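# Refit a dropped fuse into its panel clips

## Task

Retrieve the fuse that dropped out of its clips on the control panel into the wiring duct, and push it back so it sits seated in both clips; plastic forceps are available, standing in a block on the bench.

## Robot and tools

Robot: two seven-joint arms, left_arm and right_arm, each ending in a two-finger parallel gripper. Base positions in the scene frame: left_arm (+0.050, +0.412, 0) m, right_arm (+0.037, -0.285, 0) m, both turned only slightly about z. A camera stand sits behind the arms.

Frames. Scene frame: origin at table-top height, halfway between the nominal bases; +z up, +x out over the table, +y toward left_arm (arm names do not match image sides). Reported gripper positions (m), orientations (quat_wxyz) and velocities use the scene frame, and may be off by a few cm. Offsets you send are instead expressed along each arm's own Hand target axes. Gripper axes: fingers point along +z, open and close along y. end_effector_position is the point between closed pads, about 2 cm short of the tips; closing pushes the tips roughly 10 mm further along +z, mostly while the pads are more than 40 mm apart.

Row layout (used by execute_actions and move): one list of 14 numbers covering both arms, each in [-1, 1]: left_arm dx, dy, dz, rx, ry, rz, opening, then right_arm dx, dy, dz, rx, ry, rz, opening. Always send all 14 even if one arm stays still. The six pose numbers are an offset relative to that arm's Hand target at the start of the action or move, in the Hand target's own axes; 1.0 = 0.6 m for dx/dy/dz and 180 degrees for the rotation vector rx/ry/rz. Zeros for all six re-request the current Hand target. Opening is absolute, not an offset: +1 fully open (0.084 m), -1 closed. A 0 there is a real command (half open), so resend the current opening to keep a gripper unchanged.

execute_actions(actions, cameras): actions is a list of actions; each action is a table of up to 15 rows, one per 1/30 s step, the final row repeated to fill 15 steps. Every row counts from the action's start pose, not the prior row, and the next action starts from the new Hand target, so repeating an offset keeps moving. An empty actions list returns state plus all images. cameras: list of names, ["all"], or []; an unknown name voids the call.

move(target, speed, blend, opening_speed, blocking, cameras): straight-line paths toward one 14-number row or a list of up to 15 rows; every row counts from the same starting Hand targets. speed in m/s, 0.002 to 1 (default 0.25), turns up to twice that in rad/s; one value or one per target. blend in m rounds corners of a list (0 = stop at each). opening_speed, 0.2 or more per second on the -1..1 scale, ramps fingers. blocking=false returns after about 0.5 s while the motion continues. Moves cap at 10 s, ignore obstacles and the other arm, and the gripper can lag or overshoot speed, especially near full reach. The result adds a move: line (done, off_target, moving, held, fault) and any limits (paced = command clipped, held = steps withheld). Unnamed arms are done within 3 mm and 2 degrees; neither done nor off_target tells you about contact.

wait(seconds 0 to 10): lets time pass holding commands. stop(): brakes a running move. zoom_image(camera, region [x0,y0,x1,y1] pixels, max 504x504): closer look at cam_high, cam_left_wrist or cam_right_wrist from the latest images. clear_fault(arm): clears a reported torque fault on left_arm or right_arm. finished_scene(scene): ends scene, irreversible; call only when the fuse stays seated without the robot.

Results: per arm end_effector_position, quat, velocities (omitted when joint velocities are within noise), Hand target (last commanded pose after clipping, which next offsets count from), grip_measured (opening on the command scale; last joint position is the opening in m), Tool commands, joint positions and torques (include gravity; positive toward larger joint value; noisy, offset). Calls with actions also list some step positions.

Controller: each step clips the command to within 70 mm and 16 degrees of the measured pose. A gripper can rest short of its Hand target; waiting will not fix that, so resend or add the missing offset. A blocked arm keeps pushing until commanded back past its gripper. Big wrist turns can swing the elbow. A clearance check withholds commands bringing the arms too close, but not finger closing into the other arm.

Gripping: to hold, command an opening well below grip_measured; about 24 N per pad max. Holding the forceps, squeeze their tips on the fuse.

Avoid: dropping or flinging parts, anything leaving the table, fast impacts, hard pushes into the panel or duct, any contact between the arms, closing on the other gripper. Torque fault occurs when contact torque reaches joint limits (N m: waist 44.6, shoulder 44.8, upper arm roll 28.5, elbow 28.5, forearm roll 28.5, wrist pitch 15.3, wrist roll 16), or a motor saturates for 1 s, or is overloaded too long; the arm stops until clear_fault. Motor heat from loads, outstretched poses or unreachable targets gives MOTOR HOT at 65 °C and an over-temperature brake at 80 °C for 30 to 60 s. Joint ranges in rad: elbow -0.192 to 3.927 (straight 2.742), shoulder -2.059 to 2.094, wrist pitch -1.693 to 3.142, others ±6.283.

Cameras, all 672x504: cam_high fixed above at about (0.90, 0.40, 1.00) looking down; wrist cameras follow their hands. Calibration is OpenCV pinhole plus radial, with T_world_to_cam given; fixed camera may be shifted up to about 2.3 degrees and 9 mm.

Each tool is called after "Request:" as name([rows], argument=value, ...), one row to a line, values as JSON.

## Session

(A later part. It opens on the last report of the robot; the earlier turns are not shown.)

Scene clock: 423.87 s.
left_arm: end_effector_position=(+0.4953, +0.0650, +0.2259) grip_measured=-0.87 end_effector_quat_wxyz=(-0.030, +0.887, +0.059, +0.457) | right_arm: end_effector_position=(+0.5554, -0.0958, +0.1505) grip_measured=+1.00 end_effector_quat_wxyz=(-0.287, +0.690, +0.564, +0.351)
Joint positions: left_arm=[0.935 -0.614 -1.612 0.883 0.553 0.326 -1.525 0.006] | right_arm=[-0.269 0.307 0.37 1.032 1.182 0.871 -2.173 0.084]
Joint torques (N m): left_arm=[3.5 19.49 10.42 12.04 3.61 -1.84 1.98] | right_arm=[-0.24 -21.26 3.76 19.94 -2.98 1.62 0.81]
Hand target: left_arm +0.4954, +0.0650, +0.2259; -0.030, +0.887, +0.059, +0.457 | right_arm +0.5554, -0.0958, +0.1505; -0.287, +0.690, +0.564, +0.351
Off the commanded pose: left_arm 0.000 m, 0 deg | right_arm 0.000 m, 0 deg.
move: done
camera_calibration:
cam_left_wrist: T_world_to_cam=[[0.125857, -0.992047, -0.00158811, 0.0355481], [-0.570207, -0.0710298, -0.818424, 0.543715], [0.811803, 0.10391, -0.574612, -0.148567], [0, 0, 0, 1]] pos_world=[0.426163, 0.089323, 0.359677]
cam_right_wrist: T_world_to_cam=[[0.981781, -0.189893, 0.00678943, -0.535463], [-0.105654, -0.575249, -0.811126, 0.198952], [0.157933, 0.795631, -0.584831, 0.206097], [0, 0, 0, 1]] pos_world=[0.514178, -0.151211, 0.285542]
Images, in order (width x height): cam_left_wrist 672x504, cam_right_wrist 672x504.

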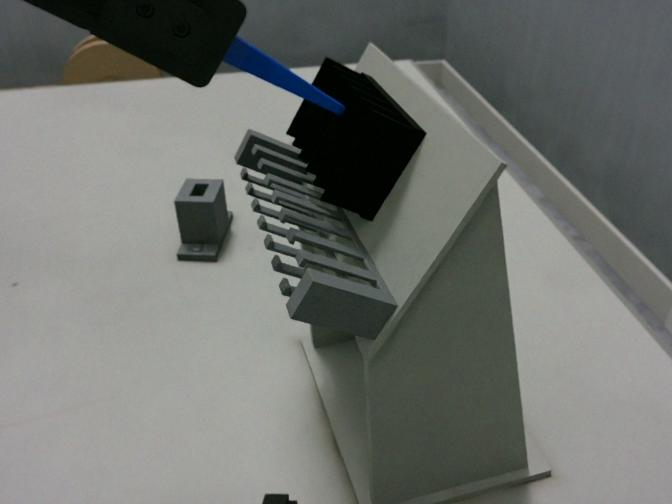

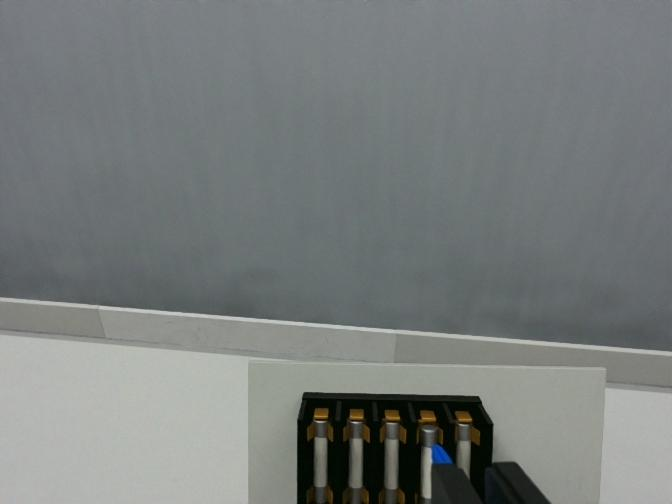

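Request:
move(target=[0.001,-0.0004,0.0217,0,0,0,-1,0,0,0,0,0,0,1], cameras=["cam_right_wrist","cam_left_wrist"], speed=0.03)

Request:
zoom_image(camera="cam_right_wrist", region=[370, 364, 510, 504])

Scene clock: 432.77 s.
left_arm: end_effector_position=(+0.5060, +0.0663, +0.2189) grip_measured=-0.87 end_effector_quat_wxyz=(-0.029, +0.887, +0.059, +0.457) | right_arm: end_effector_position=(+0.5554, -0.0958, +0.1505) grip_measured=+1.00 end_effector_quat_wxyz=(-0.287, +0.690, +0.564, +0.351)
Joint positions: left_arm=[1.002 -0.627 -1.655 0.897 0.553 0.296 -1.526 0.006] | right_arm=[-0.269 0.307 0.37 1.032 1.182 0.871 -2.173 0.084]
Joint torques (N m): left_arm=[11.82 7.77 15.57 4.99 -5.13 0.98 -1.54] | right_arm=[-0.53 -21.57 3.79 19.63 -3.05 1.58 0.43]
Hand target: left_arm +0.5062, +0.0667, +0.2188; -0.030, +0.887, +0.059, +0.457 | right_arm +0.5554, -0.0958, +0.1505; -0.287, +0.690, +0.564, +0.351
Off the commanded pose: left_arm 0.000 m, 0 deg | right_arm 0.000 m, 0 deg.
move: done
camera_calibration:
cam_left_wrist: T_world_to_cam=[[0.124947, -0.992163, -0.00128874, 0.035881], [-0.570135, -0.0707363, -0.8185, 0.544155], [0.811994, 0.103004, -0.574505, -0.16146], [0, 0, 0, 1]] pos_world=[0.436863, 0.0907223, 0.352677]
cam_right_wrist: T_world_to_cam=[[0.981781, -0.189893, 0.00678943, -0.535463], [-0.105654, -0.575249, -0.811126, 0.198952], [0.157933, 0.795631, -0.584831, 0.206097], [0, 0, 0, 1]] pos_world=[0.514178, -0.151211, 0.285542]
Images, in order (width x height): cam_left_wrist 672x504, cam_right_wrist 672x504.

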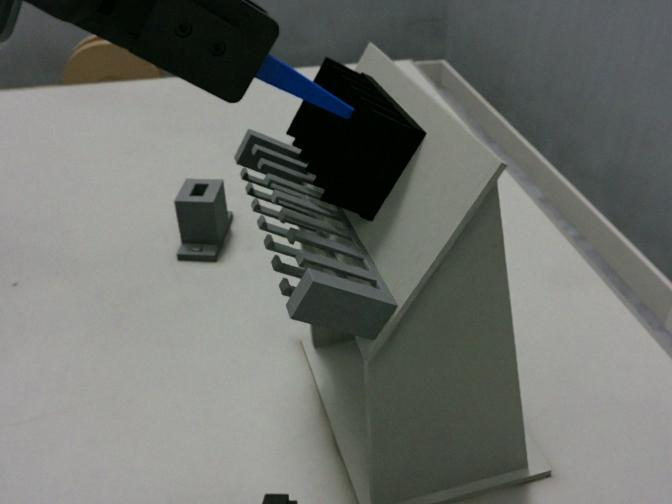

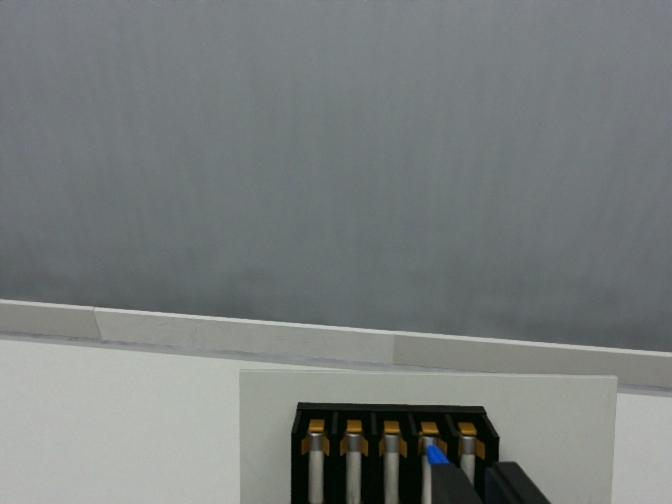

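Scaled by 3.600 from the camera's 672x504 image, which has a finer 960x720 frame.

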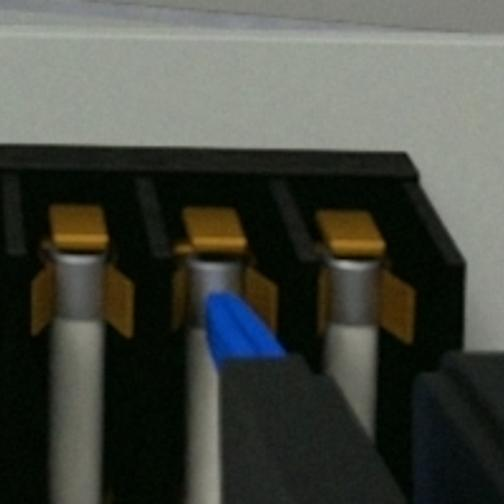

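Request:
move([
  [-0.0014,0,-0.0137,0,0,0,-1,0,0,0,0,0,0,1],
  [-0.0395,0,-0.007,0,0,0,-1,0,0,0,0,0,0,1],
], cameras=["cam_right_wrist","cam_left_wrist"], speed=0.05)

Request:
zoom_image(camera="cam_right_wrist", region=[370, 344, 510, 484])

Scene clock: 442.63 s.
left_arm: end_effector_position=(+0.4891, +0.0644, +0.2020) grip_measured=-0.87 end_effector_quat_wxyz=(-0.030, +0.887, +0.059, +0.457) | right_arm: end_effector_position=(+0.5554, -0.0958, +0.1505) grip_measured=+1.00 end_effector_quat_wxyz=(-0.287, +0.690, +0.564, +0.351)
Joint positions: left_arm=[0.961 -0.661 -1.657 0.855 0.547 0.281 -1.572 0.006] | right_arm=[-0.269 0.307 0.37 1.032 1.182 0.871 -2.173 0.084]
Joint torques (N m): left_arm=[3.21 10.57 11.07 6.52 -5.99 -1.91 -1.7] | right_arm=[-1.02 -21.7 3.47 19.94 -2.79 1.54 0.52]
Hand target: left_arm +0.4892, +0.0644, +0.2020; -0.030, +0.887, +0.059, +0.457 | right_arm +0.5554, -0.0958, +0.1505; -0.287, +0.690, +0.564, +0.351
Off the commanded pose: left_arm 0.000 m, 0 deg | right_arm 0.000 m, 0 deg.
move: done
camera_calibration:
cam_left_wrist: T_world_to_cam=[[0.125771, -0.992058, -0.0015394, 0.0357162], [-0.570214, -0.0710204, -0.81842, 0.520577], [0.811811, 0.103811, -0.574618, -0.157198], [0, 0, 0, 1]] pos_world=[0.419963, 0.088723, 0.335777]
cam_right_wrist: T_world_to_cam=[[0.981781, -0.189893, 0.00678943, -0.535463], [-0.105654, -0.575249, -0.811126, 0.198952], [0.157933, 0.795631, -0.584831, 0.206097], [0, 0, 0, 1]] pos_world=[0.514178, -0.151211, 0.285542]
Images, in order (width x height): cam_left_wrist 672x504, cam_right_wrist 672x504.

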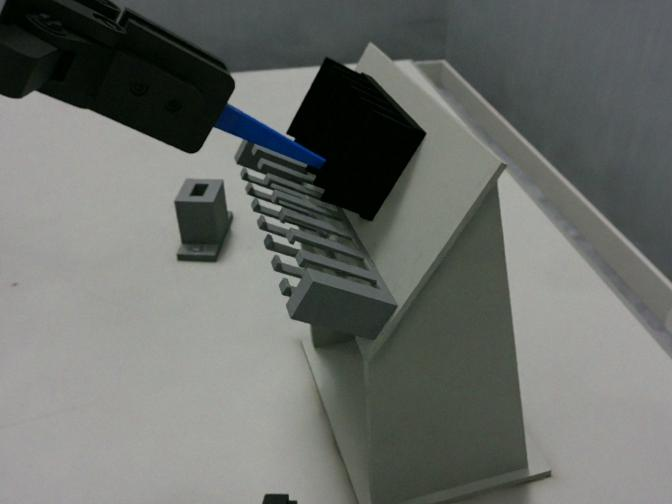

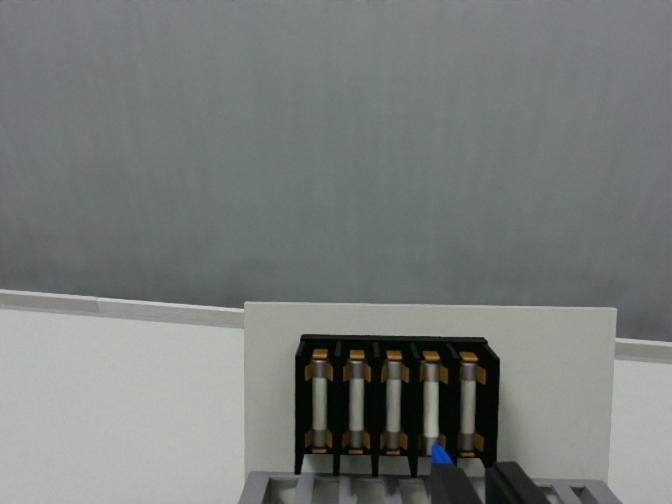

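Scaled by 3.600 from the camera's 672x504 image, which has a finer 960x720 frame.

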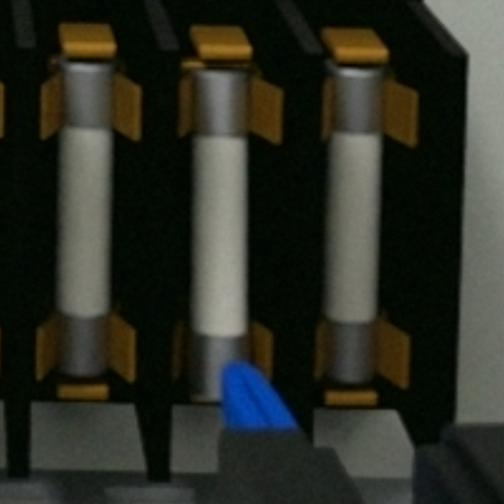

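Request:
move([
  [-0.0013,-0.001,0.001,0,0,0,-1,0,0,0,0,0,0,1],
  [0.0002,-0.001,0.0125,0,0,0,-1,0,0,0,0,0,0,1],
], cameras=["cam_right_wrist","cam_left_wrist"], speed=0.03)

Request:
zoom_image(camera="cam_right_wrist", region=[370, 344, 510, 484])

Scene clock: 454.10 s.
left_arm: end_effector_position=(+0.4952, +0.0658, +0.1977) grip_measured=-0.87 end_effector_quat_wxyz=(-0.030, +0.887, +0.059, +0.457) | right_arm: end_effector_position=(+0.5554, -0.0958, +0.1505) grip_measured=+1.00 end_effector_quat_wxyz=(-0.287, +0.690, +0.564, +0.351)
Joint positions: left_arm=[0.996 -0.67 -1.678 0.861 0.547 0.262 -1.573 0.006] | right_arm=[-0.269 0.307 0.37 1.032 1.182 0.871 -2.173 0.084]
Joint torques (N m): left_arm=[7.07 9.45 13.72 9.08 3.5 0.7 1.5] | right_arm=[-0.8 -21.93 3.18 20.12 -2.66 1.54 0.57]
Hand target: left_arm +0.4952, +0.0658, +0.1977; -0.030, +0.887, +0.059, +0.457 | right_arm +0.5554, -0.0958, +0.1505; -0.287, +0.690, +0.564, +0.351
Off the commanded pose: left_arm 0.000 m, 0 deg | right_arm 0.000 m, 0 deg.
move: done
camera_calibration:
cam_left_wrist: T_world_to_cam=[[0.125966, -0.992033, -0.00143726, 0.0362251], [-0.570184, -0.0712149, -0.818425, 0.520585], [0.811802, 0.103913, -0.574612, -0.164692], [0, 0, 0, 1]] pos_world=[0.425963, 0.0901236, 0.331477]
cam_right_wrist: T_world_to_cam=[[0.981781, -0.189893, 0.00678943, -0.535463], [-0.105654, -0.575249, -0.811126, 0.198952], [0.157933, 0.795631, -0.584831, 0.206097], [0, 0, 0, 1]] pos_world=[0.514178, -0.151211, 0.285542]
Images, in order (width x height): cam_left_wrist 672x504, cam_right_wrist 672x504.

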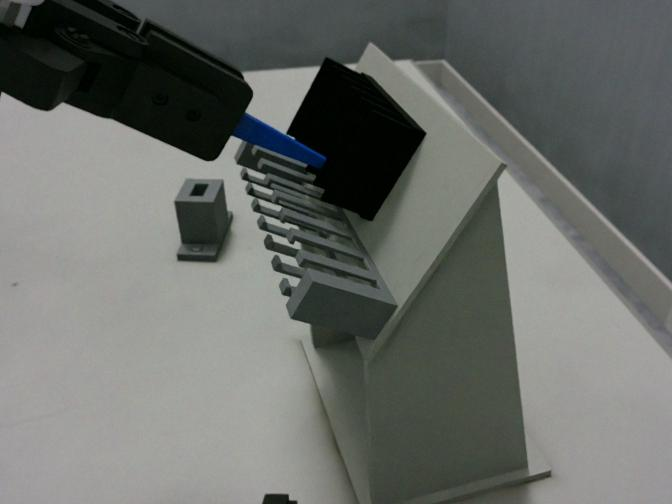

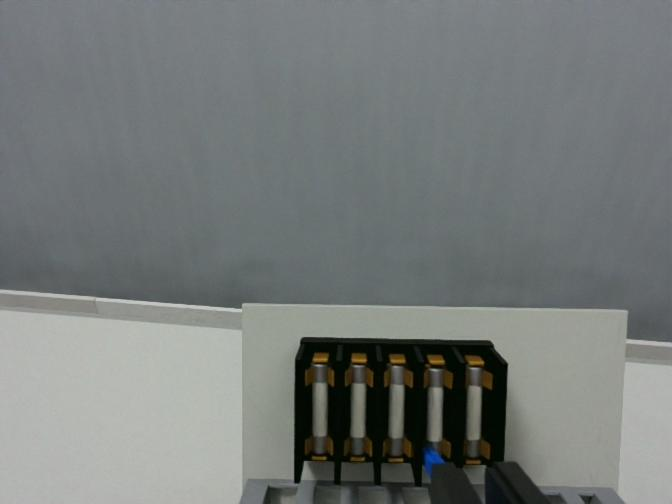

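Scaled by 3.600 from the camera's 672x504 image, which has a finer 960x720 frame.

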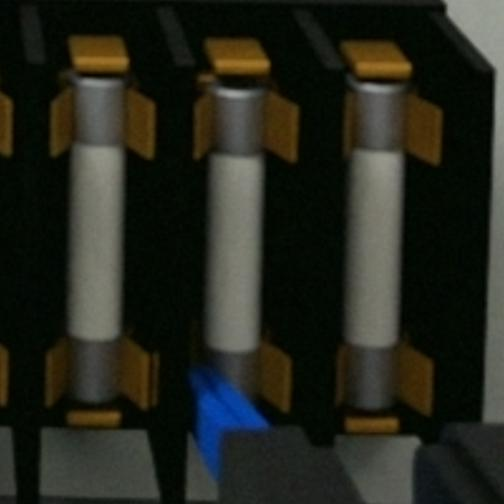

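Request:
move(target=[-0.0016,0,-0.013,0,0,0,-1,0,0,0,0,0,0,1], cameras=["cam_right_wrist"], speed=0.05)

Request:
zoom_image(camera="cam_right_wrist", region=[370, 344, 510, 484])

Scene clock: 463.47 s.
left_arm: end_effector_position=(+0.4884, +0.0649, +0.2014) grip_measured=-0.87 end_effector_quat_wxyz=(-0.030, +0.887, +0.059, +0.457) | right_arm: end_effector_position=(+0.5554, -0.0958, +0.1505) grip_measured=+1.00 end_effector_quat_wxyz=(-0.287, +0.690, +0.564, +0.351)
Joint positions: left_arm=[0.957 -0.662 -1.655 0.852 0.547 0.28 -1.573 0.006] | right_arm=[-0.269 0.307 0.37 1.032 1.182 0.871 -2.173 0.084]
Joint torques (N m): left_arm=[-4.53 21.63 20.96 6.64 -3.61 0.16 -1.45] | right_arm=[-1.67 -21.63 3.08 19.68 -2.83 1.54 0.71]
Hand target: left_arm +0.4883, +0.0649, +0.2015; -0.030, +0.887, +0.059, +0.457 | right_arm +0.5554, -0.0958, +0.1505; -0.287, +0.690, +0.564, +0.351
Off the commanded pose: left_arm 0.000 m, 0 deg | right_arm 0.000 m, 0 deg.
move: done
camera_calibration:
cam_right_wrist: T_world_to_cam=[[0.981781, -0.189893, 0.00678943, -0.535463], [-0.105654, -0.575249, -0.811126, 0.198952], [0.157933, 0.795631, -0.584831, 0.206097], [0, 0, 0, 1]] pos_world=[0.514178, -0.151211, 0.285542]
Images, in order (width x height): cam_right_wrist 672x504.

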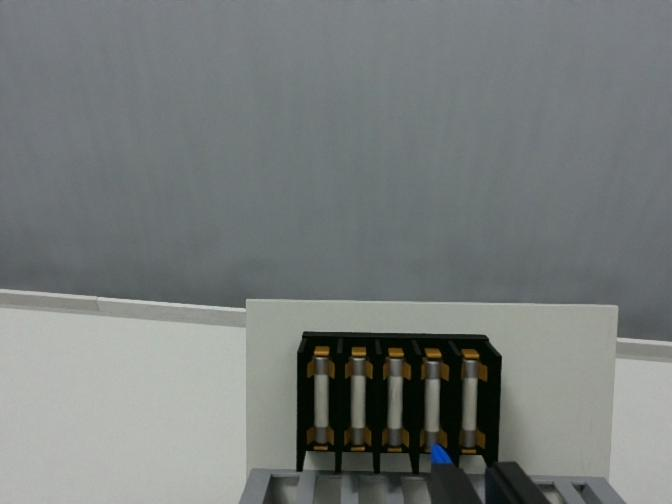

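Scaled by 3.600 from the camera's 672x504 image, which has a finer 960x720 frame.

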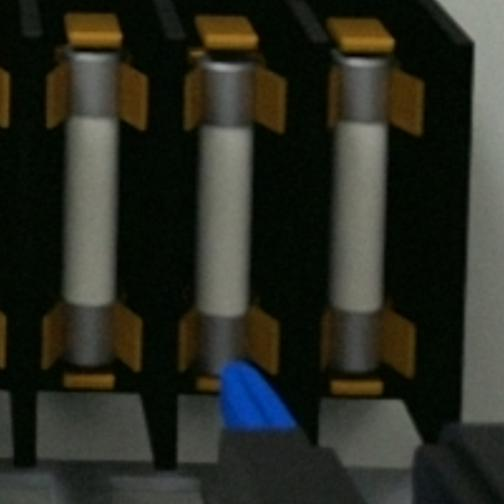

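Request:
move(target=[0.03,0,-0.1,0,0,0,-1,0,0,0,0,0,0,1], cameras=["cam_right_wrist"], speed=0.2)

Request:
zoom_image(camera="cam_right_wrist", region=[300, 364, 500, 504])

Scene clock: 472.97 s.
left_arm: end_effector_position=(+0.4503, +0.0599, +0.2509) grip_measured=-0.87 end_effector_quat_wxyz=(-0.030, +0.887, +0.059, +0.457) | right_arm: end_effector_position=(+0.5554, -0.0958, +0.1505) grip_measured=+1.00 end_effector_quat_wxyz=(-0.287, +0.690, +0.564, +0.351)
Joint positions: left_arm=[0.657 -0.591 -1.435 0.832 0.532 0.447 -1.515 0.006] | right_arm=[-0.269 0.307 0.37 1.032 1.182 0.871 -2.173 0.084]
Joint torques (N m): left_arm=[-4.56 14.5 19.07 7.34 -5.67 0.13 2.04] | right_arm=[-1.42 -21.59 2.66 19.62 -2.65 1.61 0.38]
Hand target: left_arm +0.4503, +0.0599, +0.2509; -0.030, +0.887, +0.059, +0.457 | right_arm +0.5554, -0.0958, +0.1505; -0.287, +0.690, +0.564, +0.351
Off the commanded pose: left_arm 0.000 m, 0 deg | right_arm 0.000 m, 0 deg.
move: done
camera_calibration:
cam_right_wrist: T_world_to_cam=[[0.981781, -0.189893, 0.00678943, -0.535463], [-0.105654, -0.575249, -0.811126, 0.198952], [0.157933, 0.795631, -0.584831, 0.206097], [0, 0, 0, 1]] pos_world=[0.514178, -0.151211, 0.285542]
Images, in order (width x height): cam_right_wrist 672x504.

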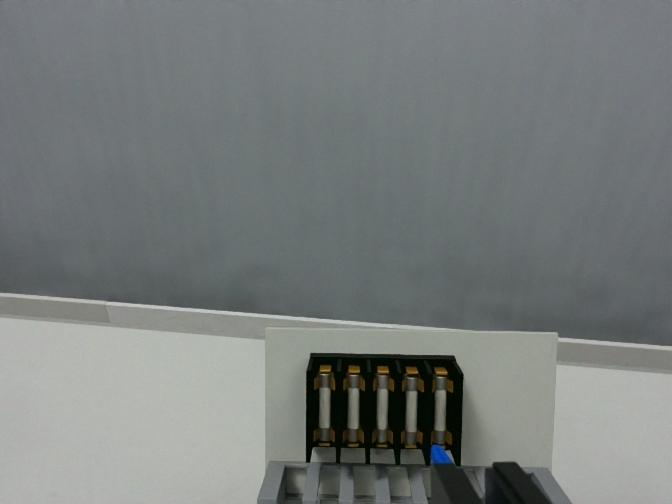

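Scaled by 2.520 from the camera's 672x504 image, which has a finer 960x720 frame.

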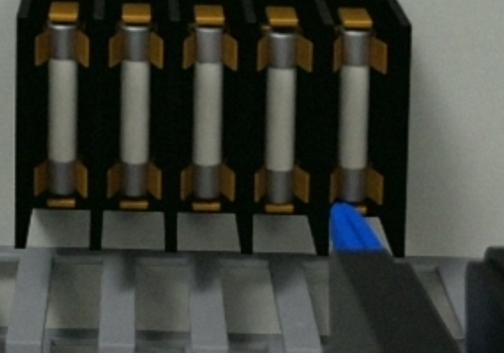

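Request:
move([
  [-0.3685,-0.085,0.0873,0,0.04,0,-1,0,0,0,0,0,0,1],
  [-0.3685,-0.085,0.0873,0,0.04,0,-0.5,0,0,0,0,0,0,1],
], cameras=["cam_high","cam_left_wrist"], speed=0.15)

Scene clock: 487.80 s.
left_arm: end_effector_position=(+0.3586, +0.0989, +0.0405) grip_measured=-0.52 end_effector_quat_wxyz=(-0.033, +0.857, +0.057, +0.512) | right_arm: end_effector_position=(+0.5554, -0.0958, +0.1505) grip_measured=+1.00 end_effector_quat_wxyz=(-0.287, +0.690, +0.564, +0.351)
Joint positions: left_arm=[0.663 -1.127 -1.916 0.552 0.437 0.123 -2.112 0.021] | right_arm=[-0.269 0.307 0.37 1.032 1.182 0.871 -2.173 0.084]
Joint torques (N m): left_arm=[-4.89 12.21 13.96 4.24 -6.37 -1.03 -1.81] | right_arm=[-1.9 -21.74 2.53 19.4 -2.47 1.7 0.63]
Hand target: left_arm +0.3586, +0.0989, +0.0405; -0.033, +0.857, +0.057, +0.512 | right_arm +0.5554, -0.0958, +0.1505; -0.287, +0.690, +0.564, +0.351
Off the commanded pose: left_arm 0.000 m, 0 deg | right_arm 0.000 m, 0 deg.
move: done
camera_calibration:
cam_left_wrist: T_world_to_cam=[[0.126232, -0.991998, -0.00233047, 0.0859912], [-0.463995, -0.0569669, -0.884004, 0.279534], [0.876797, 0.112671, -0.467474, -0.176162], [0, 0, 0, 1]] pos_world=[0.273305, 0.121076, 0.164958]
Images, in order (width x height): cam_high 672x504, cam_left_wrist 672x504.

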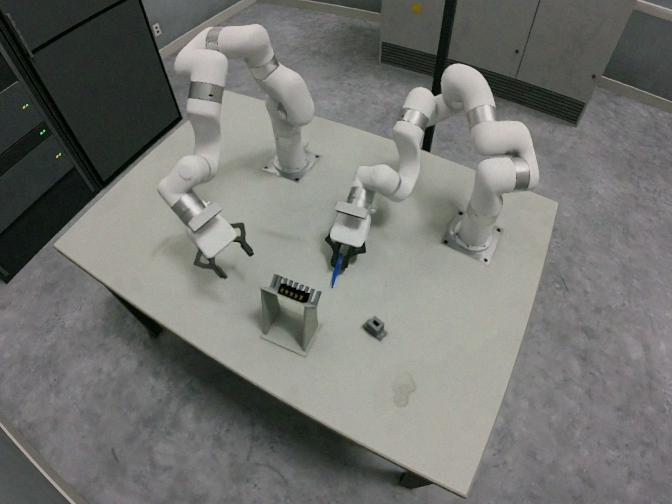

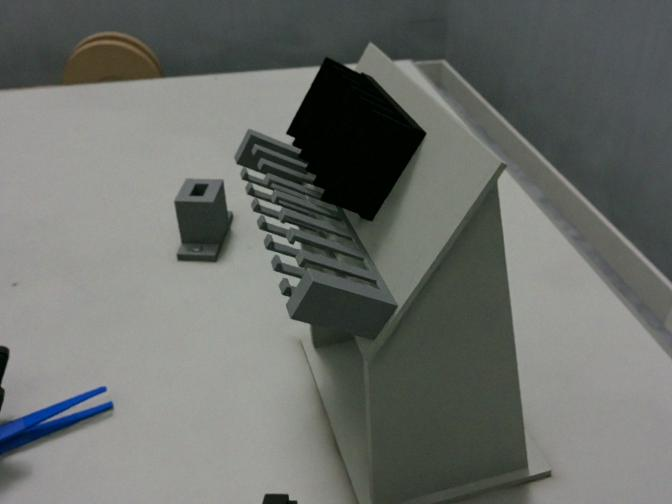

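Request:
finished_scene(scene=2)

The scene is finished: the task was done.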